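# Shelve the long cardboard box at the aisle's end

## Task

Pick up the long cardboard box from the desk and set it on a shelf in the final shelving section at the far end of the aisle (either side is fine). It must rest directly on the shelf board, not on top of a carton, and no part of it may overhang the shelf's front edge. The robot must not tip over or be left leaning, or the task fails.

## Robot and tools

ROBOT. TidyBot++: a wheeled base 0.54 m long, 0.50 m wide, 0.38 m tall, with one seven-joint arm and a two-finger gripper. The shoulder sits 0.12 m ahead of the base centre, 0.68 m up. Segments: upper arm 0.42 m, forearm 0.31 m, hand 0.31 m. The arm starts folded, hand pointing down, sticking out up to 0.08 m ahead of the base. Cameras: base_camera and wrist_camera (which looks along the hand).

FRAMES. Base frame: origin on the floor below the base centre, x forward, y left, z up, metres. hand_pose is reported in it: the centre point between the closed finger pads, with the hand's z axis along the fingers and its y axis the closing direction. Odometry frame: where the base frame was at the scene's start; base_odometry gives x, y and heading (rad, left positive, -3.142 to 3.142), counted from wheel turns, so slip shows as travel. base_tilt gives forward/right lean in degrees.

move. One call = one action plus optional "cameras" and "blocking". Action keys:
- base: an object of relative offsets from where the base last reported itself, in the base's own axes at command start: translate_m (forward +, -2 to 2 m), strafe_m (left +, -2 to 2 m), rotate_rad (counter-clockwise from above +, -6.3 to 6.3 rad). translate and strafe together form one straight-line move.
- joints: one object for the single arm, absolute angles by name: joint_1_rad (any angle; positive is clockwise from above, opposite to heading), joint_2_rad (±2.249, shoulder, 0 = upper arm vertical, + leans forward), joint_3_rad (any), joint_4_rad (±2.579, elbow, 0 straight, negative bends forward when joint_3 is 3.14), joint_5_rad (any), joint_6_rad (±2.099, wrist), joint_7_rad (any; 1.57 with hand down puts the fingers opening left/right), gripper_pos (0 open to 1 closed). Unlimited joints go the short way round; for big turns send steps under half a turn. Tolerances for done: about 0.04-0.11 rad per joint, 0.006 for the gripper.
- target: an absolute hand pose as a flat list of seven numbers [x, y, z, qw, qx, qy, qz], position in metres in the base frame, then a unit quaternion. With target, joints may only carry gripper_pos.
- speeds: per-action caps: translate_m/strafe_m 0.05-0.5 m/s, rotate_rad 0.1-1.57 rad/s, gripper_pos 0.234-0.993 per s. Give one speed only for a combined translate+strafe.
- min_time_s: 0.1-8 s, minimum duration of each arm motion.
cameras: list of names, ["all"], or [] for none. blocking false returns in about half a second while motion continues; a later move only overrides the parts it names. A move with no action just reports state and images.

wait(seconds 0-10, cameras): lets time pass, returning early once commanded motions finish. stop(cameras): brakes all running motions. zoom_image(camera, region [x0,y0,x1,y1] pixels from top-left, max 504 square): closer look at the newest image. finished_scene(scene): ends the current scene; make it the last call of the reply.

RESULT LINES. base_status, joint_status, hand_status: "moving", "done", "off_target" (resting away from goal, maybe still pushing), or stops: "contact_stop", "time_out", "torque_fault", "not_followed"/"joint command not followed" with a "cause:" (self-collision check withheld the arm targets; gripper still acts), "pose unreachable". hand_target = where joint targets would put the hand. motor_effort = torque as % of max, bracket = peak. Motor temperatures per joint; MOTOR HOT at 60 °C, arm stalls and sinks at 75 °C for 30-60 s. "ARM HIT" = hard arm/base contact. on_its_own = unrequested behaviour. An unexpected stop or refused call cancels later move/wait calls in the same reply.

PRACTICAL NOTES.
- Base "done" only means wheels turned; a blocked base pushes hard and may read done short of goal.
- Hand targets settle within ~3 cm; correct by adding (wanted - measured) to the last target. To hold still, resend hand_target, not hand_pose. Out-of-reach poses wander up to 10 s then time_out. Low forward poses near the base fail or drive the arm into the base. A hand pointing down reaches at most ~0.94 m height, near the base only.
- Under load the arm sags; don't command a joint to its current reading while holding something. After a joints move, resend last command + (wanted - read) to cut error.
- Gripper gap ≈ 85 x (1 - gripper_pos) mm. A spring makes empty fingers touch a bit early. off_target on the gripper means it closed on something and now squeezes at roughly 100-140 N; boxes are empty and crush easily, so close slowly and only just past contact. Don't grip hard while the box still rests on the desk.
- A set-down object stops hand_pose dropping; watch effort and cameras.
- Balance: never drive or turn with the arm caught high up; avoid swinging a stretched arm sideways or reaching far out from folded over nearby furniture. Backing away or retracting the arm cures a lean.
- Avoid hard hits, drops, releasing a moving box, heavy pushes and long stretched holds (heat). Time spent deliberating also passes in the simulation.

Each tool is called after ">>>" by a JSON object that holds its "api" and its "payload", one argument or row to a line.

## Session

>>> {"api": "move", "payload": {
  "joints": {"joint_6_rad": 0.5},
  "cameras": ["all"]
}}

>>> {"api": "move", "payload": {
  "base": {"rotate_rad": 1.57},
  "cameras": ["all"]
}}

>>> {"api": "move", "payload": {
  "base": {"rotate_rad": 1.57},
  "cameras": ["all"]
}}

>>> {"api": "move", "payload": {
  "base": {"rotate_rad": 1.57},
  "cameras": ["all"]
}}

Scene clock: 1.97 s.
Motor temperatures (°C): [36 31 29 29 33 37 41]
move: done
base_odometry: x=+0.000 y=+0.000 heading=+0.000
base_tilt: forward=-0.8 right=-0.3
base_status: not commanded
joint_positions: joint_1_rad=-0.042 joint_2_rad=-0.363 joint_3_rad=+3.100 joint_4_rad=-2.542 joint_5_rad=-0.036 joint_6_rad=+0.414 joint_7_rad=+1.549 gripper_pos=+0.002
joint_status: all done
motor_effort: joint_1_rad=+0(1) joint_2_rad=-6(7) joint_3_rad=+1(1) joint_4_rad=+16(17) joint_5_rad=+0(0) joint_6_rad=+9(10) joint_7_rad=+0(1)
hand_pose: x=+0.5313 y=+0.0326 z=+0.8347 quat_wxyz=(-0.032, +0.773, +0.011, +0.634)
hand_target: x=+0.5348 y=+0.0324 z=+0.8599 quat_wxyz=(-0.033, +0.745, +0.010, +0.666)
hand_status: not commanded
pictures: base_camera, wrist_camera
Images, in order (width x height): base_camera 644x364, wrist_camera 644x476.

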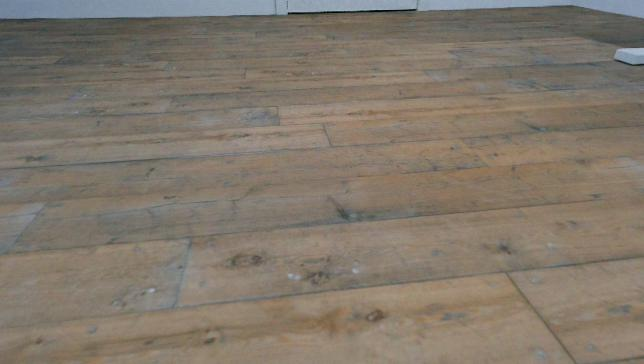

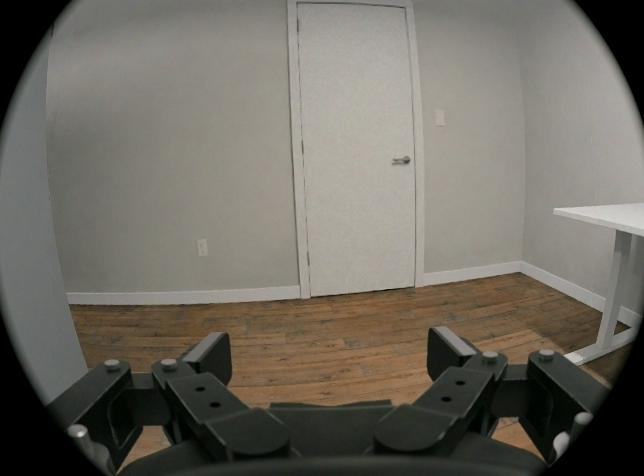

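Scene clock: 4.27 s.
move: done
base_odometry: x=+0.000 y=+0.000 heading=+1.570
base_tilt: forward=-0.8 right=-0.3
base_status: done
joint_positions: joint_1_rad=-0.042 joint_2_rad=-0.363 joint_3_rad=+3.100 joint_4_rad=-2.542 joint_5_rad=-0.036 joint_6_rad=+0.415 joint_7_rad=+1.549 gripper_pos=+0.002
joint_status: not commanded
motor_effort: joint_1_rad=+0(1) joint_2_rad=-4(7) joint_3_rad=+0(2) joint_4_rad=+16(16) joint_5_rad=+0(1) joint_6_rad=+9(10) joint_7_rad=+0(1)
hand_pose: x=+0.5313 y=+0.0326 z=+0.8349 quat_wxyz=(-0.032, +0.772, +0.011, +0.634)
hand_target: x=+0.5348 y=+0.0324 z=+0.8599 quat_wxyz=(-0.033, +0.745, +0.010, +0.666)
hand_status: not commanded
pictures: base_camera, wrist_camera
Images, in order (width x height): base_camera 644x364, wrist_camera 644x476.

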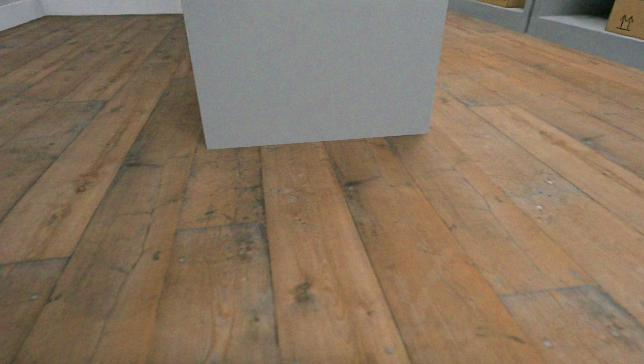

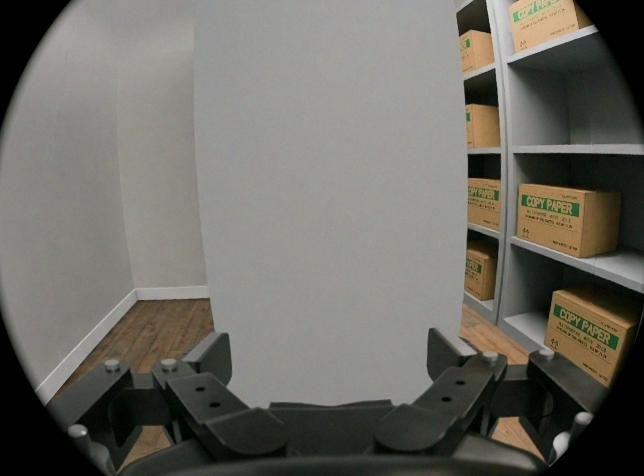

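Scene clock: 6.57 s.
move: done
base_odometry: x=+0.000 y=+0.000 heading=+3.140
base_tilt: forward=-0.8 right=-0.3
base_status: done
joint_positions: joint_1_rad=-0.042 joint_2_rad=-0.363 joint_3_rad=+3.100 joint_4_rad=-2.542 joint_5_rad=-0.036 joint_6_rad=+0.415 joint_7_rad=+1.549 gripper_pos=+0.002
joint_status: not commanded
motor_effort: joint_1_rad=+0(1) joint_2_rad=-5(7) joint_3_rad=+0(2) joint_4_rad=+16(16) joint_5_rad=+0(1) joint_6_rad=+9(10) joint_7_rad=+0(1)
hand_pose: x=+0.5313 y=+0.0326 z=+0.8350 quat_wxyz=(-0.032, +0.772, +0.011, +0.634)
hand_target: x=+0.5348 y=+0.0324 z=+0.8599 quat_wxyz=(-0.033, +0.745, +0.010, +0.666)
hand_status: not commanded
pictures: base_camera, wrist_camera
Images, in order (width x height): base_camera 644x364, wrist_camera 644x476.

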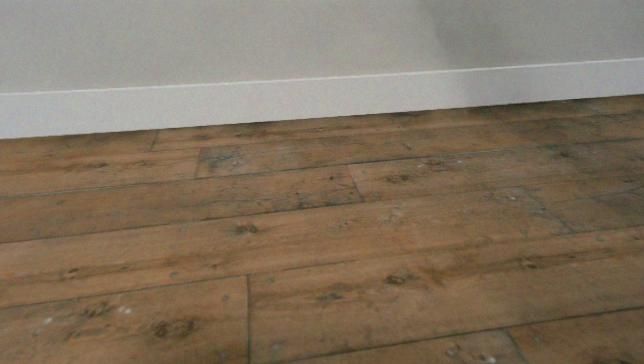

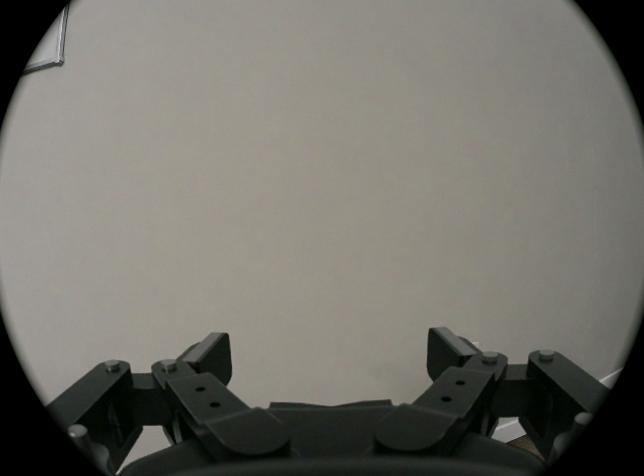

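Scene clock: 8.87 s.
move: done
base_odometry: x=+0.000 y=+0.000 heading=-1.574
base_tilt: forward=-0.8 right=-0.3
base_status: done
joint_positions: joint_1_rad=-0.042 joint_2_rad=-0.363 joint_3_rad=+3.100 joint_4_rad=-2.542 joint_5_rad=-0.036 joint_6_rad=+0.415 joint_7_rad=+1.549 gripper_pos=+0.002
joint_status: not commanded
motor_effort: joint_1_rad=+0(1) joint_2_rad=-5(7) joint_3_rad=-1(2) joint_4_rad=+16(16) joint_5_rad=+0(1) joint_6_rad=+9(10) joint_7_rad=+0(1)
hand_pose: x=+0.5313 y=+0.0326 z=+0.8350 quat_wxyz=(-0.032, +0.772, +0.011, +0.634)
hand_target: x=+0.5348 y=+0.0324 z=+0.8599 quat_wxyz=(-0.033, +0.745, +0.010, +0.666)
hand_status: not commanded
pictures: base_camera, wrist_camera
Images, in order (width x height): base_camera 644x364, wrist_camera 644x476.

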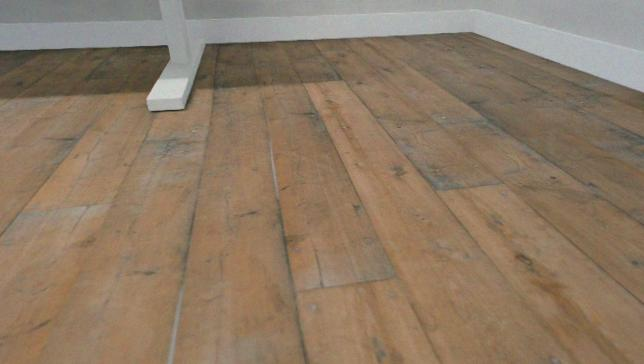

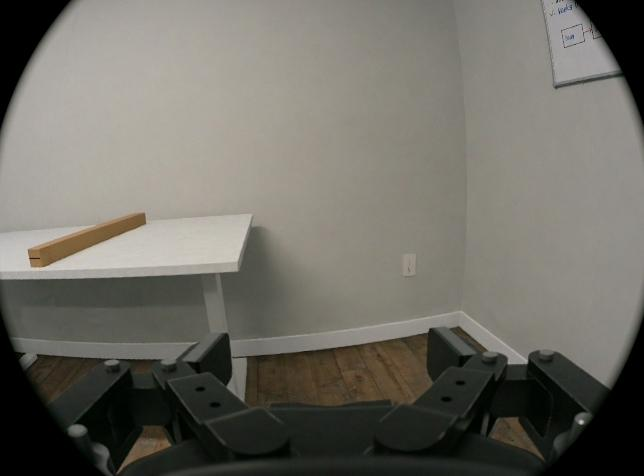

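>>> {"api": "move", "payload": {
  "base": {"rotate_rad": 0.19, "strafe_m": 0.67, "translate_m": 0.04},
  "joints": {"joint_1_rad": 0.04, "joint_2_rad": -0.3, "joint_4_rad": -2.15, "joint_5_rad": 0.05, "joint_6_rad": -0.3},
  "cameras": ["all"]
}}

Scene clock: 32.07 s.
move: done
base_odometry: x=+0.670 y=-0.042 heading=-1.384
base_tilt: forward=-0.8 right=-0.3
base_status: done
joint_positions: joint_1_rad=+0.017 joint_2_rad=-0.321 joint_3_rad=+3.100 joint_4_rad=-2.174 joint_5_rad=-0.014 joint_6_rad=-0.235 joint_7_rad=+1.549 gripper_pos=+0.002
joint_status: all done
motor_effort: joint_1_rad=+0(2) joint_2_rad=-9(10) joint_3_rad=+0(2) joint_4_rad=+18(18) joint_5_rad=+0(1) joint_6_rad=+8(10) joint_7_rad=+0(1)
hand_pose: x=+0.5582 y=+0.0144 z=+0.8392 quat_wxyz=(-0.010, +0.865, -0.001, +0.502)
hand_target: x=+0.5570 y=-0.0016 z=+0.8266 quat_wxyz=(+0.018, +0.879, +0.011, +0.476)
hand_status: not commanded
pictures: base_camera, wrist_camera
Images, in order (width x height): base_camera 644x364, wrist_camera 644x476.

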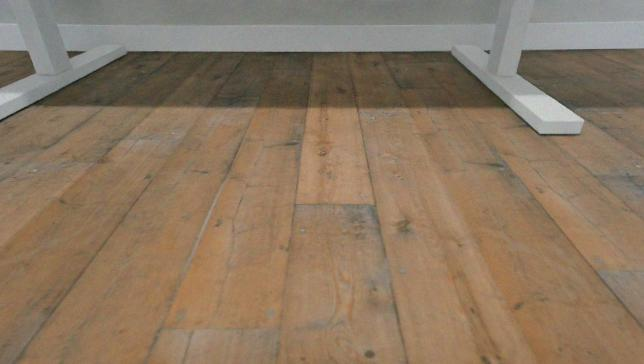

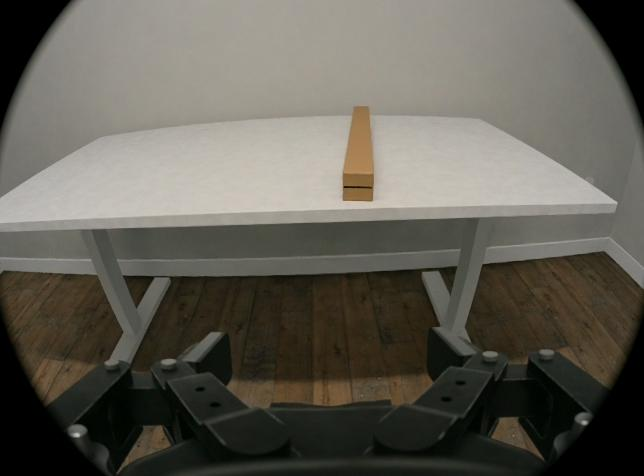

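>>> {"api": "move", "payload": {
  "base": {"rotate_rad": -0.12, "translate_m": 0.42, "strafe_m": -0.01},
  "joints": {"joint_2_rad": 0.272, "joint_4_rad": -1.022, "joint_6_rad": -1.062},
  "min_time_s": 2.5,
  "cameras": ["wrist_camera"]
}}

Scene clock: 46.67 s.
move: done
base_odometry: x=+0.738 y=-0.457 heading=-1.504
base_tilt: forward=-0.7 right=-0.3
base_status: done
joint_positions: joint_1_rad=+0.024 joint_2_rad=+0.234 joint_3_rad=+3.100 joint_4_rad=-1.047 joint_5_rad=-0.013 joint_6_rad=-0.997 joint_7_rad=+1.549 gripper_pos=+0.002
joint_status: all done
motor_effort: joint_1_rad=+0(2) joint_2_rad=-26(27) joint_3_rad=-1(2) joint_4_rad=+17(20) joint_5_rad=+0(0) joint_6_rad=+7(10) joint_7_rad=+0(1)
hand_pose: x=+0.7541 y=+0.0119 z=+0.9790 quat_wxyz=(-0.019, +0.908, -0.005, +0.419)
hand_target: x=+0.7540 y=-0.0152 z=+0.9534 quat_wxyz=(+0.016, +0.924, -0.009, +0.383)
hand_status: not commanded
Images, in order (width x height): wrist_camera 644x476.

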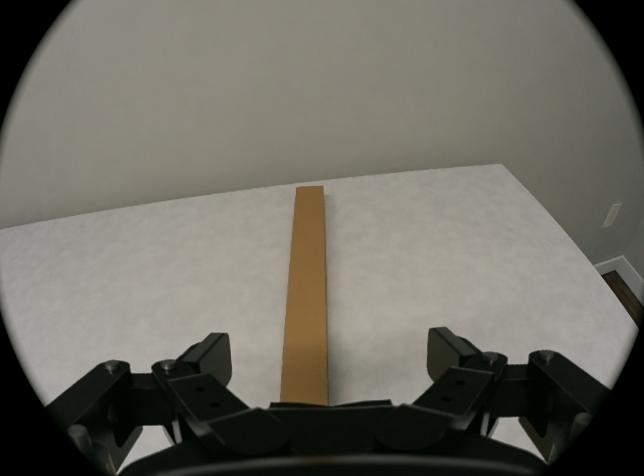

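>>> {"api": "move", "payload": {
  "base": {"translate_m": 0.21, "strafe_m": 0.03}
}}

>>> {"api": "move", "payload": {
  "joints": {"joint_2_rad": 0.12, "joint_4_rad": -1.711, "joint_6_rad": -0.473},
  "min_time_s": 2,
  "cameras": ["wrist_camera"]
}}

Scene clock: 56.97 s.
move: done
base_odometry: x=+0.782 y=-0.665 heading=-1.505
base_tilt: forward=-0.8 right=-0.3
base_status: done
joint_positions: joint_1_rad=+0.024 joint_2_rad=+0.251 joint_3_rad=+3.100 joint_4_rad=-1.043 joint_5_rad=-0.013 joint_6_rad=-1.001 joint_7_rad=+1.549 gripper_pos=+0.002
joint_status: not commanded
motor_effort: joint_1_rad=+0(1) joint_2_rad=-27(30) joint_3_rad=-1(1) joint_4_rad=+17(18) joint_5_rad=+0(1) joint_6_rad=+7(8) joint_7_rad=+0(0)
hand_pose: x=+0.7582 y=+0.0117 z=+0.9692 quat_wxyz=(-0.019, +0.912, -0.006, +0.410)
hand_target: x=+0.7540 y=-0.0152 z=+0.9534 quat_wxyz=(+0.016, +0.924, -0.009, +0.383)
hand_status: not commanded
pictures: none

Scene clock: 59.57 s.
move: done
base_odometry: x=+0.782 y=-0.665 heading=-1.505
base_tilt: forward=-0.8 right=-0.3
base_status: not commanded
joint_positions: joint_1_rad=+0.024 joint_2_rad=+0.138 joint_3_rad=+3.100 joint_4_rad=-1.678 joint_5_rad=-0.013 joint_6_rad=-0.556 joint_7_rad=+1.549 gripper_pos=+0.002
joint_status: all done
motor_effort: joint_1_rad=+0(1) joint_2_rad=-23(27) joint_3_rad=+0(1) joint_4_rad=+17(19) joint_5_rad=+0(1) joint_6_rad=+6(8) joint_7_rad=+0(1)
hand_pose: x=+0.6978 y=+0.0124 z=+0.7987 quat_wxyz=(-0.015, +0.927, -0.007, +0.375)
hand_target: x=+0.7040 y=-0.0056 z=+0.8106 quat_wxyz=(+0.013, +0.913, +0.005, +0.407)
hand_status: not commanded
Images, in order (width x height): wrist_camera 644x476.

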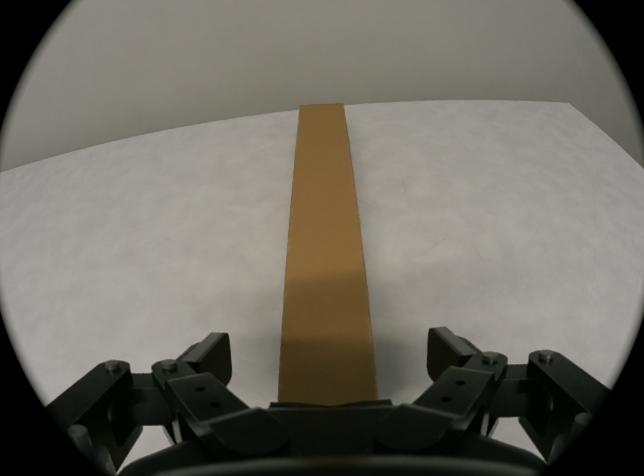

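>>> {"api": "move", "payload": {
  "joints": {"joint_2_rad": 0.17, "joint_4_rad": -1.96, "joint_6_rad": -0.17, "gripper_pos": 0.2},
  "min_time_s": 2,
  "cameras": ["wrist_camera"]
}}

>>> {"api": "zoom_image", "payload": {
  "camera": "wrist_camera",
  "region": [170, 250, 490, 420]
}}

Scene clock: 66.43 s.
move: done
base_odometry: x=+0.782 y=-0.665 heading=-1.505
base_tilt: forward=-0.8 right=-0.3
base_status: not commanded
joint_positions: joint_1_rad=+0.024 joint_2_rad=+0.138 joint_3_rad=+3.100 joint_4_rad=-1.924 joint_5_rad=-0.013 joint_6_rad=-0.249 joint_7_rad=+1.549 gripper_pos=+0.201
joint_status: all done
motor_effort: joint_1_rad=+0(1) joint_2_rad=-21(23) joint_3_rad=+0(1) joint_4_rad=+16(18) joint_5_rad=+0(1) joint_6_rad=+7(8) joint_7_rad=+0(1)
hand_pose: x=+0.6834 y=+0.0114 z=+0.7405 quat_wxyz=(-0.014, +0.915, -0.008, +0.403)
hand_target: x=+0.6883 y=-0.0010 z=+0.7225 quat_wxyz=(+0.006, +0.913, +0.010, +0.409)
hand_status: not commanded
Images, in order (width x height): wrist_camera 644x476.

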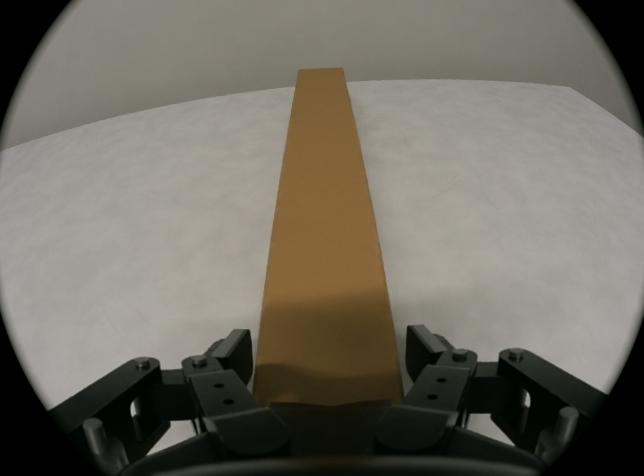

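Scaled by 1.575.

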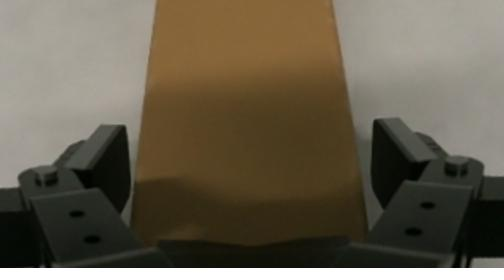

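>>> {"api": "move", "payload": {
  "joints": {"gripper_pos": 0.46},
  "speeds": {"gripper_pos": 0.234}
}}

>>> {"api": "move", "payload": {
  "joints": {"gripper_pos": 0.476},
  "speeds": {"gripper_pos": 0.234},
  "cameras": ["wrist_camera"]
}}

Scene clock: 72.10 s.
move: done
base_odometry: x=+0.782 y=-0.664 heading=-1.505
base_tilt: forward=-0.8 right=-0.3
base_status: not commanded
joint_positions: joint_1_rad=+0.024 joint_2_rad=+0.138 joint_3_rad=+3.100 joint_4_rad=-1.924 joint_5_rad=-0.013 joint_6_rad=-0.232 joint_7_rad=+1.549 gripper_pos=+0.456
joint_status: all done
motor_effort: joint_1_rad=+0(1) joint_2_rad=-16(21) joint_3_rad=-1(2) joint_4_rad=+13(16) joint_5_rad=+0(1) joint_6_rad=+5(7) joint_7_rad=-1(1)
hand_pose: x=+0.6868 y=+0.0113 z=+0.7442 quat_wxyz=(-0.014, +0.912, -0.008, +0.411)
hand_target: x=+0.6883 y=-0.0010 z=+0.7225 quat_wxyz=(+0.006, +0.913, +0.010, +0.409)
hand_status: not commanded
pictures: none

Scene clock: 73.37 s.
move: done
base_odometry: x=+0.782 y=-0.664 heading=-1.505
base_tilt: forward=-0.8 right=-0.3
base_status: not commanded
joint_positions: joint_1_rad=+0.024 joint_2_rad=+0.138 joint_3_rad=+3.100 joint_4_rad=-1.924 joint_5_rad=-0.013 joint_6_rad=-0.231 joint_7_rad=+1.549 gripper_pos=+0.472
joint_status: all done
motor_effort: joint_1_rad=+0(1) joint_2_rad=-16(18) joint_3_rad=+0(1) joint_4_rad=+12(13) joint_5_rad=+0(1) joint_6_rad=+5(5) joint_7_rad=+0(1)
hand_pose: x=+0.6869 y=+0.0113 z=+0.7444 quat_wxyz=(-0.014, +0.911, -0.008, +0.411)
hand_target: x=+0.6883 y=-0.0010 z=+0.7225 quat_wxyz=(+0.006, +0.913, +0.010, +0.409)
hand_status: not commanded
Images, in order (width x height): wrist_camera 644x476.

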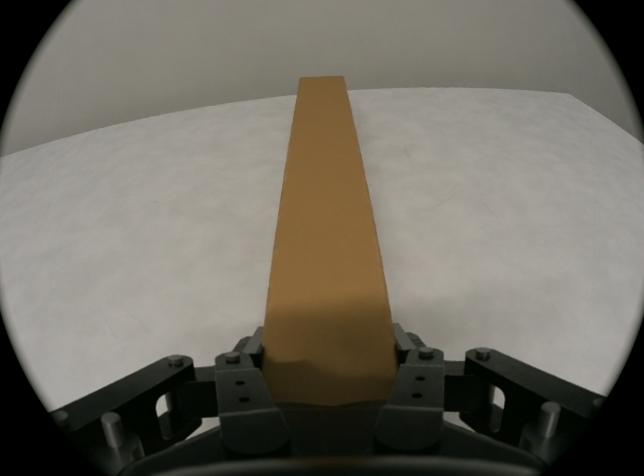

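>>> {"api": "move", "payload": {
  "joints": {"joint_2_rad": 0.09, "joint_4_rad": -1.80, "joint_6_rad": -0.4},
  "min_time_s": 2,
  "cameras": ["wrist_camera"]
}}

Scene clock: 77.70 s.
move: done
base_odometry: x=+0.782 y=-0.664 heading=-1.505
base_tilt: forward=-0.7 right=-0.3
base_status: not commanded
joint_positions: joint_1_rad=+0.024 joint_2_rad=+0.109 joint_3_rad=+3.100 joint_4_rad=-1.827 joint_5_rad=-0.013 joint_6_rad=-0.338 joint_7_rad=+1.549 gripper_pos=+0.472
joint_status: all done
motor_effort: joint_1_rad=+0(1) joint_2_rad=-22(24) joint_3_rad=-1(2) joint_4_rad=+18(18) joint_5_rad=+0(1) joint_6_rad=+8(10) joint_7_rad=+0(1)
hand_pose: x=+0.6952 y=+0.0118 z=+0.7865 quat_wxyz=(-0.014, +0.907, -0.008, +0.420)
hand_target: x=+0.6890 y=-0.0043 z=+0.7973 quat_wxyz=(+0.012, +0.911, +0.007, +0.413)
hand_status: not commanded
Images, in order (width x height): wrist_camera 644x476.

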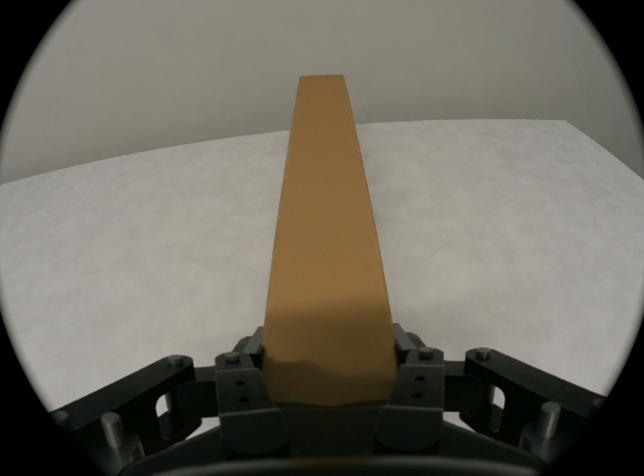

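>>> {"api": "move", "payload": {
  "joints": {"joint_2_rad": -0.035, "joint_4_rad": -1.50, "joint_6_rad": -0.82},
  "min_time_s": 2.5
}}

>>> {"api": "move", "payload": {
  "base": {"translate_m": -0.69},
  "speeds": {"translate_m": 0.35}
}}

>>> {"api": "move", "payload": {
  "base": {"rotate_rad": -2.97},
  "speeds": {"rotate_rad": 0.7},
  "cameras": ["all"]
}}

Scene clock: 90.57 s.
move: done
base_odometry: x=+0.782 y=-0.664 heading=-1.505
base_tilt: forward=-0.8 right=-0.3
base_status: not commanded
joint_positions: joint_1_rad=+0.024 joint_2_rad=-0.018 joint_3_rad=+3.100 joint_4_rad=-1.527 joint_5_rad=-0.013 joint_6_rad=-0.758 joint_7_rad=+1.549 gripper_pos=+0.472
joint_status: all done
motor_effort: joint_1_rad=+0(1) joint_2_rad=-19(24) joint_3_rad=-1(1) joint_4_rad=+19(20) joint_5_rad=+0(1) joint_6_rad=+8(9) joint_7_rad=+0(1)
hand_pose: x=+0.6633 y=+0.0134 z=+0.9225 quat_wxyz=(-0.014, +0.906, -0.004, +0.423)
hand_target: x=+0.6516 y=-0.0088 z=+0.9319 quat_wxyz=(+0.020, +0.909, -0.001, +0.415)
hand_status: not commanded
pictures: none

Scene clock: 93.63 s.
move: done
base_odometry: x=+0.736 y=+0.024 heading=-1.505
base_tilt: forward=-0.8 right=-0.3
base_status: done
joint_positions: joint_1_rad=+0.025 joint_2_rad=-0.030 joint_3_rad=+3.100 joint_4_rad=-1.526 joint_5_rad=-0.012 joint_6_rad=-0.763 joint_7_rad=+1.549 gripper_pos=+0.472
joint_status: not commanded
motor_effort: joint_1_rad=-1(2) joint_2_rad=-18(22) joint_3_rad=+0(2) joint_4_rad=+18(19) joint_5_rad=+0(1) joint_6_rad=+8(9) joint_7_rad=+0(0)
hand_pose: x=+0.6598 y=+0.0130 z=+0.9280 quat_wxyz=(-0.013, +0.904, -0.004, +0.427)
hand_target: x=+0.6516 y=-0.0088 z=+0.9319 quat_wxyz=(+0.020, +0.909, -0.001, +0.415)
hand_status: not commanded
pictures: none

Scene clock: 98.83 s.
move: done
base_odometry: x=+0.736 y=+0.024 heading=+1.809
base_tilt: forward=-0.7 right=-0.3
base_status: done
joint_positions: joint_1_rad=+0.031 joint_2_rad=-0.030 joint_3_rad=+3.100 joint_4_rad=-1.526 joint_5_rad=-0.007 joint_6_rad=-0.763 joint_7_rad=+1.549 gripper_pos=+0.472
joint_status: not commanded
motor_effort: joint_1_rad=+0(2) joint_2_rad=-18(20) joint_3_rad=+0(3) joint_4_rad=+19(19) joint_5_rad=+0(1) joint_6_rad=+8(9) joint_7_rad=+0(1)
hand_pose: x=+0.6599 y=+0.0091 z=+0.9280 quat_wxyz=(-0.010, +0.904, -0.006, +0.427)
hand_target: x=+0.6516 y=-0.0088 z=+0.9319 quat_wxyz=(+0.020, +0.909, -0.001, +0.415)
hand_status: not commanded
pictures: base_camera, wrist_camera
Images, in order (width x height): base_camera 644x364, wrist_camera 644x476.

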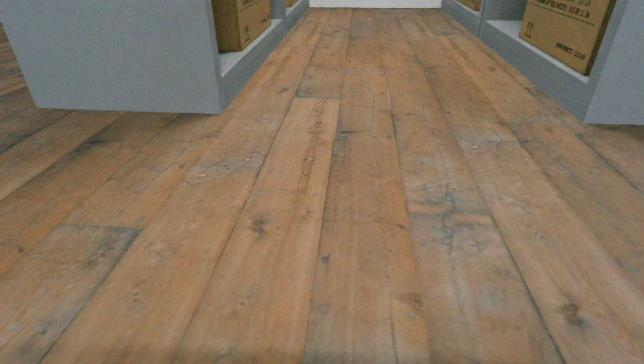

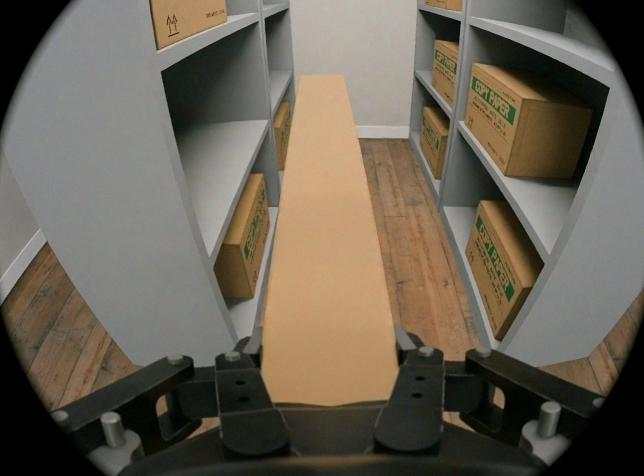

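>>> {"api": "zoom_image", "payload": {
  "camera": "wrist_camera",
  "region": [220, 0, 500, 230]
}}

Scaled by 1.800.

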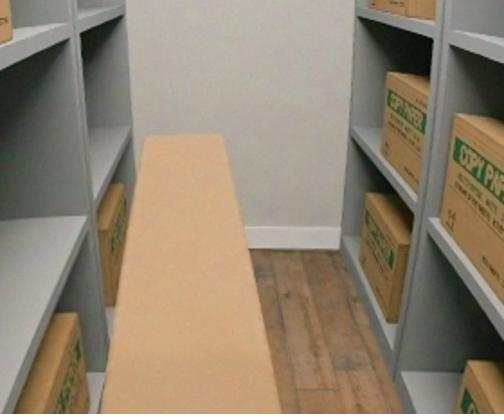

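>>> {"api": "move", "payload": {
  "base": {"rotate_rad": -0.035, "strafe_m": -0.2},
  "speeds": {"strafe_m": 0.2},
  "joints": {"joint_1_rad": -1.43, "joint_2_rad": 0.565, "joint_3_rad": 3.16, "joint_4_rad": -1.887, "joint_5_rad": 1.195, "joint_6_rad": -1.045, "joint_7_rad": -0.67},
  "min_time_s": 4.5,
  "cameras": ["all"]
}}

Scene clock: 132.30 s.
move: done
base_odometry: x=+0.931 y=+0.071 heading=+1.773
base_tilt: forward=-0.8 right=-0.3
base_status: done
joint_positions: joint_1_rad=-1.414 joint_2_rad=+0.530 joint_3_rad=+3.140 joint_4_rad=-1.860 joint_5_rad=+1.120 joint_6_rad=-0.968 joint_7_rad=-0.616 gripper_pos=+0.472
joint_status: all done
motor_effort: joint_1_rad=+0(3) joint_2_rad=-28(30) joint_3_rad=+1(3) joint_4_rad=+10(19) joint_5_rad=+5(6) joint_6_rad=-4(9) joint_7_rad=+0(1)
hand_pose: x=+0.4183 y=+0.4248 z=+0.6097 quat_wxyz=(-0.003, +0.911, +0.004, +0.412)
hand_target: x=+0.4358 y=+0.4040 z=+0.6134 quat_wxyz=(+0.033, +0.889, +0.007, +0.456)
hand_status: not commanded
pictures: base_camera, wrist_camera
Images, in order (width x height): base_camera 644x364, wrist_camera 644x476.

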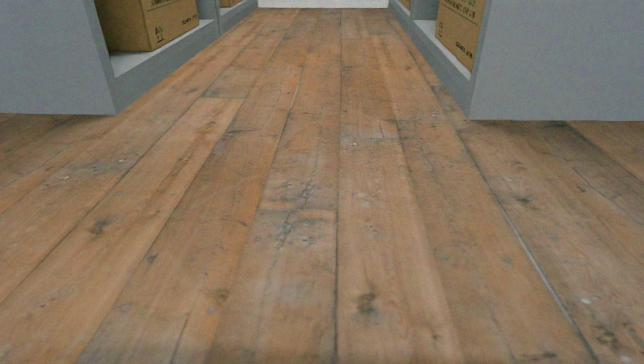

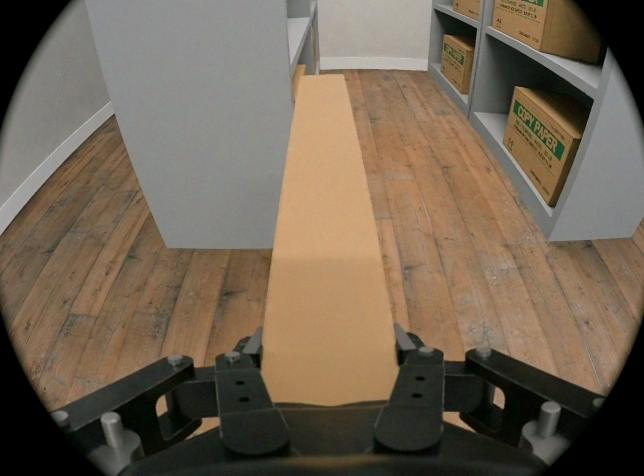

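>>> {"api": "move", "payload": {
  "base": {"translate_m": 1.2, "rotate_rad": 0.006},
  "speeds": {"translate_m": 0.3},
  "cameras": ["all"]
}}

Scene clock: 141.80 s.
move: done
base_odometry: x=+0.690 y=+1.247 heading=+1.779
base_tilt: forward=-0.8 right=-0.3
base_status: done
joint_positions: joint_1_rad=-1.420 joint_2_rad=+0.530 joint_3_rad=+3.147 joint_4_rad=-1.861 joint_5_rad=+1.124 joint_6_rad=-0.971 joint_7_rad=-0.618 gripper_pos=+0.472
joint_status: not commanded
motor_effort: joint_1_rad=+0(3) joint_2_rad=-28(30) joint_3_rad=+1(3) joint_4_rad=+10(11) joint_5_rad=+5(6) joint_6_rad=-4(5) joint_7_rad=+0(1)
hand_pose: x=+0.4189 y=+0.4242 z=+0.6109 quat_wxyz=(-0.002, +0.909, +0.005, +0.416)
hand_target: x=+0.4358 y=+0.4040 z=+0.6134 quat_wxyz=(+0.033, +0.889, +0.007, +0.456)
hand_status: not commanded
pictures: base_camera, wrist_camera
Images, in order (width x height): base_camera 644x364, wrist_camera 644x476.

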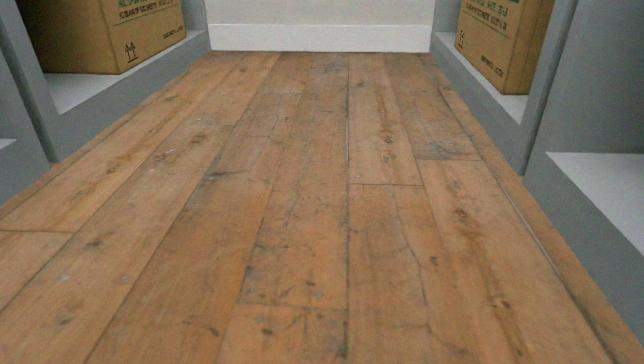

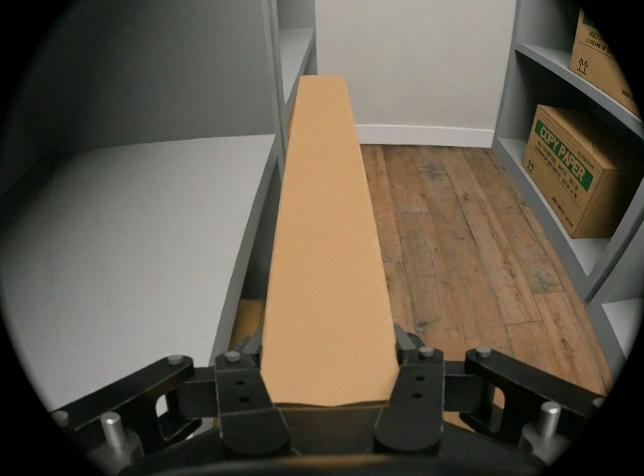

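>>> {"api": "move", "payload": {
  "base": {"translate_m": 0.91, "rotate_rad": -0.008},
  "speeds": {"translate_m": 0.25},
  "cameras": ["all"]
}}

Scene clock: 163.27 s.
move: done
base_odometry: x=+0.502 y=+2.137 heading=+1.771
base_tilt: forward=-0.8 right=-0.3
base_status: done
joint_positions: joint_1_rad=-1.423 joint_2_rad=+0.530 joint_3_rad=+3.149 joint_4_rad=-1.862 joint_5_rad=+1.125 joint_6_rad=-0.972 joint_7_rad=-0.618 gripper_pos=+0.472
joint_status: not commanded
motor_effort: joint_1_rad=+0(3) joint_2_rad=-29(30) joint_3_rad=+1(3) joint_4_rad=+10(11) joint_5_rad=+5(6) joint_6_rad=-4(5) joint_7_rad=+0(1)
hand_pose: x=+0.4189 y=+0.4238 z=+0.6111 quat_wxyz=(-0.001, +0.909, +0.005, +0.417)
hand_target: x=+0.4358 y=+0.4040 z=+0.6134 quat_wxyz=(+0.033, +0.889, +0.007, +0.456)
hand_status: not commanded
pictures: base_camera, wrist_camera
Images, in order (width x height): base_camera 644x364, wrist_camera 644x476.

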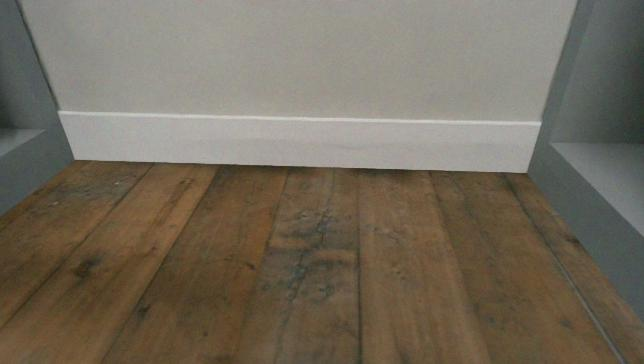

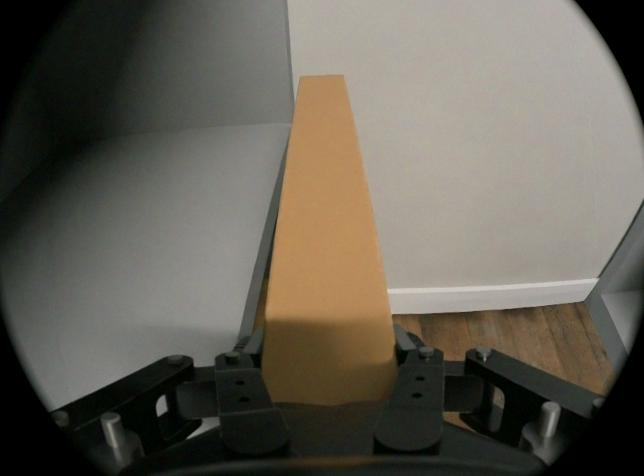

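>>> {"api": "move", "payload": {
  "base": {"translate_m": 0.03, "strafe_m": 0.1},
  "speeds": {"strafe_m": 0.15},
  "cameras": ["all"]
}}

Scene clock: 174.17 s.
move: done
base_odometry: x=+0.397 y=+2.147 heading=+1.770
base_tilt: forward=-0.8 right=-0.3
base_status: done
joint_positions: joint_1_rad=-1.423 joint_2_rad=+0.534 joint_3_rad=+3.149 joint_4_rad=-1.865 joint_5_rad=+1.127 joint_6_rad=-0.973 joint_7_rad=-0.618 gripper_pos=+0.472
joint_status: not commanded
motor_effort: joint_1_rad=+0(1) joint_2_rad=-28(30) joint_3_rad=+2(2) joint_4_rad=+10(11) joint_5_rad=+5(6) joint_6_rad=-4(5) joint_7_rad=+0(1)
hand_pose: x=+0.4190 y=+0.4222 z=+0.6092 quat_wxyz=(+0.002, +0.909, +0.007, +0.417)
hand_target: x=+0.4358 y=+0.4040 z=+0.6134 quat_wxyz=(+0.033, +0.889, +0.007, +0.456)
hand_status: not commanded
pictures: base_camera, wrist_camera
Images, in order (width x height): base_camera 644x364, wrist_camera 644x476.

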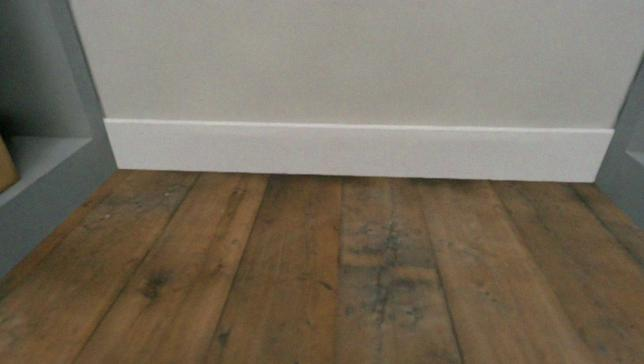

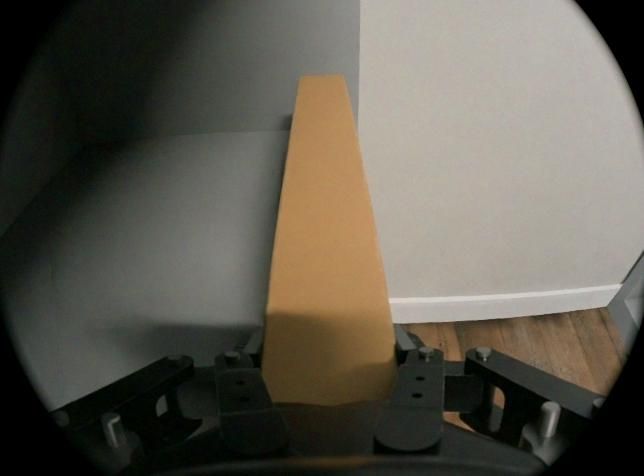

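>>> {"api": "move", "payload": {
  "joints": {"joint_1_rad": -1.485, "joint_2_rad": 0.975, "joint_4_rad": -1.01, "joint_5_rad": 0.84, "joint_6_rad": -1.29, "joint_7_rad": -0.20},
  "min_time_s": 3.5,
  "cameras": ["all"]
}}

Scene clock: 181.23 s.
move: done
base_odometry: x=+0.397 y=+2.147 heading=+1.770
base_tilt: forward=-0.8 right=-0.3
base_status: not commanded
joint_positions: joint_1_rad=-1.462 joint_2_rad=+0.926 joint_3_rad=+3.149 joint_4_rad=-1.035 joint_5_rad=+0.913 joint_6_rad=-1.219 joint_7_rad=-0.253 gripper_pos=+0.472
joint_status: all done
motor_effort: joint_1_rad=+0(1) joint_2_rad=-40(44) joint_3_rad=+2(3) joint_4_rad=+14(14) joint_5_rad=+7(8) joint_6_rad=-2(5) joint_7_rad=+0(1)
hand_pose: x=+0.4222 y=+0.6278 z=+0.6099 quat_wxyz=(-0.011, +0.910, -0.006, +0.414)
hand_target: x=+0.4020 y=+0.6103 z=+0.5770 quat_wxyz=(+0.042, +0.919, +0.003, +0.393)
hand_status: not commanded
pictures: base_camera, wrist_camera
Images, in order (width x height): base_camera 644x364, wrist_camera 644x476.

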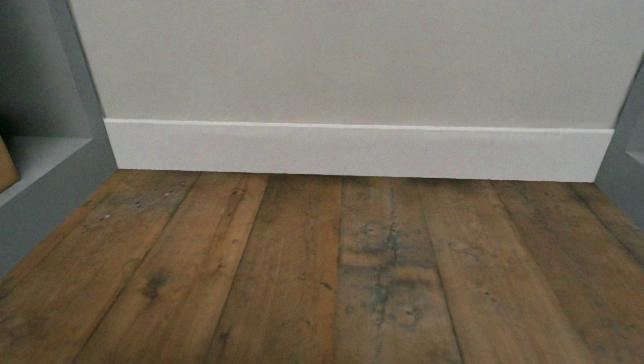

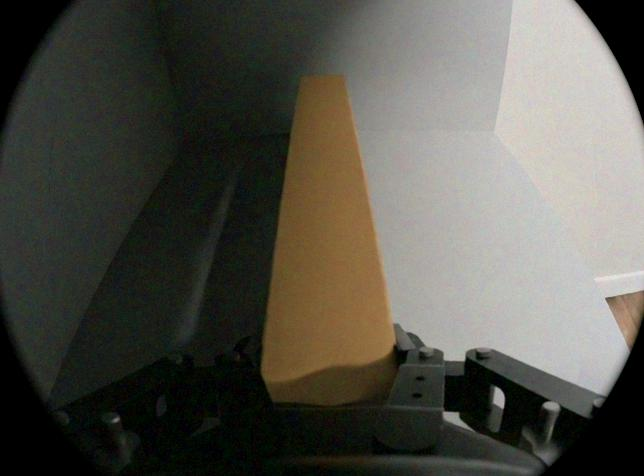

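>>> {"api": "move", "payload": {
  "joints": {"joint_2_rad": 1.015, "joint_4_rad": -1.10, "joint_5_rad": 1.0, "joint_6_rad": -1.105, "joint_7_rad": -0.37},
  "min_time_s": 2,
  "cameras": ["wrist_camera"]
}}

Scene clock: 191.53 s.
move: done
base_odometry: x=+0.397 y=+2.147 heading=+1.770
base_tilt: forward=-0.8 right=-0.3
base_status: not commanded
joint_positions: joint_1_rad=-1.462 joint_2_rad=+0.965 joint_3_rad=+3.149 joint_4_rad=-1.071 joint_5_rad=+0.927 joint_6_rad=-1.166 joint_7_rad=-0.318 gripper_pos=+0.472
joint_status: all done
motor_effort: joint_1_rad=+0(1) joint_2_rad=-42(43) joint_3_rad=+2(3) joint_4_rad=+13(14) joint_5_rad=+7(8) joint_6_rad=-2(3) joint_7_rad=+0(1)
hand_pose: x=+0.4200 y=+0.6294 z=+0.5725 quat_wxyz=(-0.014, +0.913, -0.007, +0.409)
hand_target: x=+0.4167 y=+0.6427 z=+0.5434 quat_wxyz=(-0.023, +0.903, +0.024, +0.427)
hand_status: not commanded
Images, in order (width x height): wrist_camera 644x476.

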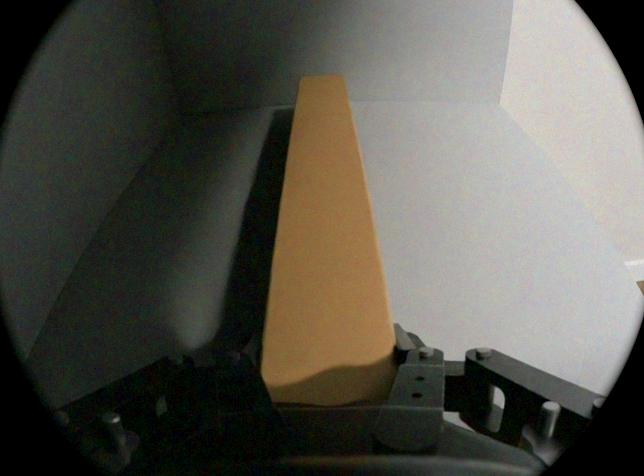

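>>> {"api": "move", "payload": {
  "joints": {"joint_2_rad": 1.035, "joint_4_rad": -1.115, "joint_5_rad": 1.01, "joint_6_rad": -1.085, "joint_7_rad": -0.395},
  "min_time_s": 1.2
}}

Scene clock: 196.23 s.
move: done
base_odometry: x=+0.397 y=+2.147 heading=+1.770
base_tilt: forward=-0.8 right=-0.3
base_status: not commanded
joint_positions: joint_1_rad=-1.462 joint_2_rad=+0.978 joint_3_rad=+3.149 joint_4_rad=-1.083 joint_5_rad=+0.942 joint_6_rad=-1.151 joint_7_rad=-0.343 gripper_pos=+0.472
joint_status: all done
motor_effort: joint_1_rad=+0(1) joint_2_rad=-41(43) joint_3_rad=+2(4) joint_4_rad=+13(14) joint_5_rad=+5(8) joint_6_rad=-1(3) joint_7_rad=+0(1)
hand_pose: x=+0.4211 y=+0.6295 z=+0.5626 quat_wxyz=(-0.015, +0.911, -0.007, +0.411)
hand_target: x=+0.4157 y=+0.6411 z=+0.5258 quat_wxyz=(-0.021, +0.904, +0.027, +0.425)
hand_status: not commanded
pictures: none

>>> {"api": "move", "payload": {
  "joints": {"joint_2_rad": 1.05, "joint_4_rad": -1.125, "joint_5_rad": 1.015, "joint_6_rad": -1.075, "joint_7_rad": -0.405},
  "min_time_s": 1,
  "cameras": ["wrist_camera"]
}}

Scene clock: 199.10 s.
move: done
base_odometry: x=+0.397 y=+2.147 heading=+1.770
base_tilt: forward=-0.8 right=-0.3
base_status: not commanded
joint_positions: joint_1_rad=-1.464 joint_2_rad=+0.981 joint_3_rad=+3.149 joint_4_rad=-1.089 joint_5_rad=+0.952 joint_6_rad=-1.148 joint_7_rad=-0.353 gripper_pos=+0.472
joint_status: all done
motor_effort: joint_1_rad=+0(0) joint_2_rad=-39(42) joint_3_rad=+1(2) joint_4_rad=+12(14) joint_5_rad=+4(6) joint_6_rad=-1(2) joint_7_rad=+0(1)
hand_pose: x=+0.4215 y=+0.6293 z=+0.5608 quat_wxyz=(-0.016, +0.910, -0.006, +0.414)
hand_target: x=+0.4150 y=+0.6382 z=+0.5129 quat_wxyz=(-0.016, +0.905, +0.031, +0.424)
hand_status: not commanded
Images, in order (width x height): wrist_camera 644x476.

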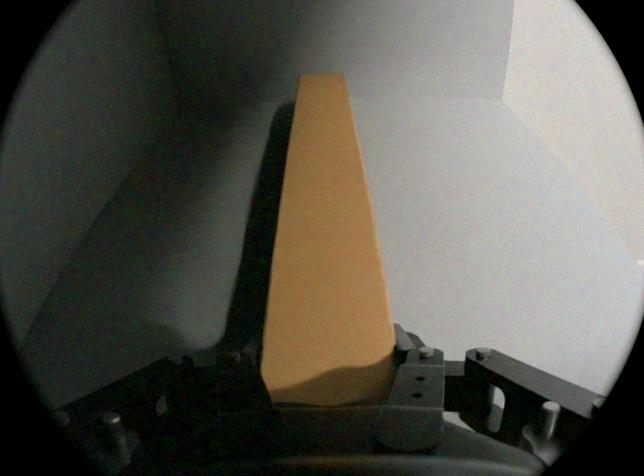

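>>> {"api": "move", "payload": {
  "joints": {"joint_2_rad": 1.065, "joint_4_rad": -1.13, "joint_5_rad": 1.015, "joint_6_rad": -1.075},
  "min_time_s": 1
}}

Scene clock: 202.80 s.
move: done
base_odometry: x=+0.397 y=+2.147 heading=+1.770
base_tilt: forward=-0.8 right=-0.3
base_status: not commanded
joint_positions: joint_1_rad=-1.465 joint_2_rad=+0.982 joint_3_rad=+3.149 joint_4_rad=-1.090 joint_5_rad=+0.955 joint_6_rad=-1.148 joint_7_rad=-0.356 gripper_pos=+0.472
joint_status: all done
motor_effort: joint_1_rad=+0(1) joint_2_rad=-36(39) joint_3_rad=+1(2) joint_4_rad=+11(12) joint_5_rad=+4(5) joint_6_rad=+1(2) joint_7_rad=+0(0)
hand_pose: x=+0.4215 y=+0.6293 z=+0.5605 quat_wxyz=(-0.016, +0.909, -0.005, +0.416)
hand_target: x=+0.4146 y=+0.6337 z=+0.5015 quat_wxyz=(-0.007, +0.906, +0.035, +0.423)
hand_status: not commanded
pictures: none

>>> {"api": "move", "payload": {
  "joints": {"joint_2_rad": 1.045},
  "min_time_s": 0.5
}}

>>> {"api": "move", "payload": {
  "joints": {"gripper_pos": 0.2},
  "speeds": {"gripper_pos": 0.234},
  "cameras": ["wrist_camera"]
}}

Scene clock: 205.53 s.
move: done
base_odometry: x=+0.397 y=+2.147 heading=+1.770
base_tilt: forward=-0.8 right=-0.3
base_status: not commanded
joint_positions: joint_1_rad=-1.465 joint_2_rad=+0.982 joint_3_rad=+3.149 joint_4_rad=-1.090 joint_5_rad=+0.955 joint_6_rad=-1.148 joint_7_rad=-0.356 gripper_pos=+0.472
joint_status: all done
motor_effort: joint_1_rad=+0(1) joint_2_rad=-37(37) joint_3_rad=+1(2) joint_4_rad=+11(11) joint_5_rad=+4(5) joint_6_rad=+1(2) joint_7_rad=+0(0)
hand_pose: x=+0.4215 y=+0.6293 z=+0.5605 quat_wxyz=(-0.016, +0.909, -0.005, +0.416)
hand_target: x=+0.4149 y=+0.6372 z=+0.5147 quat_wxyz=(-0.016, +0.905, +0.031, +0.424)
hand_status: not commanded
pictures: none

Scene clock: 207.27 s.
move: done
base_odometry: x=+0.397 y=+2.147 heading=+1.770
base_tilt: forward=-0.8 right=-0.3
base_status: not commanded
joint_positions: joint_1_rad=-1.465 joint_2_rad=+0.982 joint_3_rad=+3.150 joint_4_rad=-1.094 joint_5_rad=+0.960 joint_6_rad=-1.137 joint_7_rad=-0.356 gripper_pos=+0.201
joint_status: all done
motor_effort: joint_1_rad=-1(2) joint_2_rad=-39(40) joint_3_rad=+1(2) joint_4_rad=+12(12) joint_5_rad=+4(5) joint_6_rad=-1(2) joint_7_rad=+0(1)
hand_pose: x=+0.4216 y=+0.6316 z=+0.5594 quat_wxyz=(-0.019, +0.909, -0.001, +0.415)
hand_target: x=+0.4149 y=+0.6372 z=+0.5147 quat_wxyz=(-0.016, +0.905, +0.031, +0.424)
hand_status: not commanded
Images, in order (width x height): wrist_camera 644x476.

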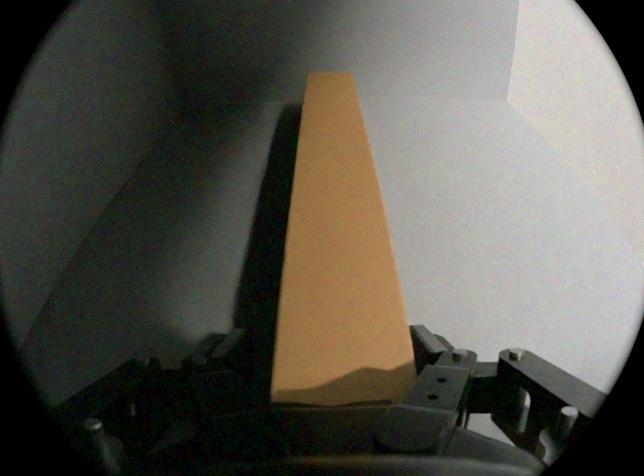

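>>> {"api": "move", "payload": {
  "joints": {"gripper_pos": 0.0}
}}

>>> {"api": "move", "payload": {
  "joints": {"joint_2_rad": 0.94, "joint_5_rad": 1.2, "joint_6_rad": -1.29, "joint_7_rad": -0.45},
  "min_time_s": 2.5,
  "cameras": ["all"]
}}

Scene clock: 216.63 s.
move: done
base_odometry: x=+0.397 y=+2.147 heading=+1.770
base_tilt: forward=-0.8 right=-0.3
base_status: not commanded
joint_positions: joint_1_rad=-1.465 joint_2_rad=+0.991 joint_3_rad=+3.150 joint_4_rad=-1.100 joint_5_rad=+0.960 joint_6_rad=-1.135 joint_7_rad=-0.356 gripper_pos=+0.001
joint_status: all done
motor_effort: joint_1_rad=-1(1) joint_2_rad=-41(42) joint_3_rad=+2(3) joint_4_rad=+12(13) joint_5_rad=+5(6) joint_6_rad=-2(3) joint_7_rad=+0(0)
hand_pose: x=+0.4212 y=+0.6286 z=+0.5513 quat_wxyz=(-0.012, +0.910, +0.002, +0.415)
hand_target: x=+0.4149 y=+0.6372 z=+0.5147 quat_wxyz=(-0.016, +0.905, +0.031, +0.424)
hand_status: not commanded
pictures: none

Scene clock: 219.43 s.
move: done
base_odometry: x=+0.397 y=+2.147 heading=+1.770
base_tilt: forward=-0.8 right=-0.3
base_status: not commanded
joint_positions: joint_1_rad=-1.465 joint_2_rad=+0.956 joint_3_rad=+3.150 joint_4_rad=-1.100 joint_5_rad=+1.125 joint_6_rad=-1.217 joint_7_rad=-0.398 gripper_pos=+0.001
joint_status: all done
motor_effort: joint_1_rad=+0(1) joint_2_rad=-41(43) joint_3_rad=+2(3) joint_4_rad=+13(13) joint_5_rad=+7(8) joint_6_rad=-3(4) joint_7_rad=+0(1)
hand_pose: x=+0.4531 y=+0.6250 z=+0.6173 quat_wxyz=(-0.014, +0.870, -0.002, +0.493)
hand_target: x=+0.4576 y=+0.6098 z=+0.6468 quat_wxyz=(-0.003, +0.844, -0.014, +0.536)
hand_status: not commanded
pictures: base_camera, wrist_camera
Images, in order (width x height): base_camera 644x364, wrist_camera 644x476.

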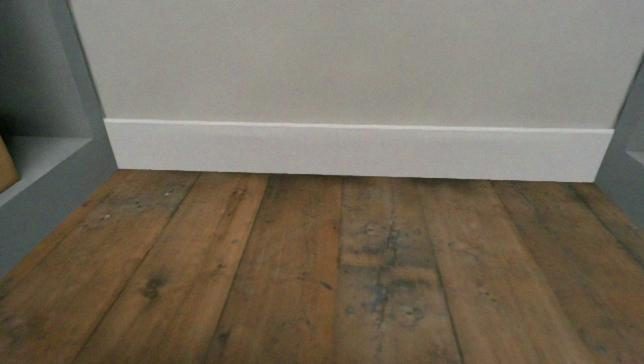

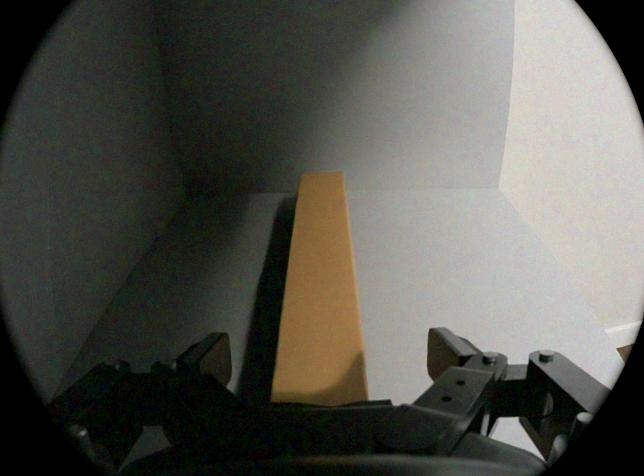

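>>> {"api": "finished_scene", "payload": {
  "scene": 2
}}

The scene is finished: the task was done.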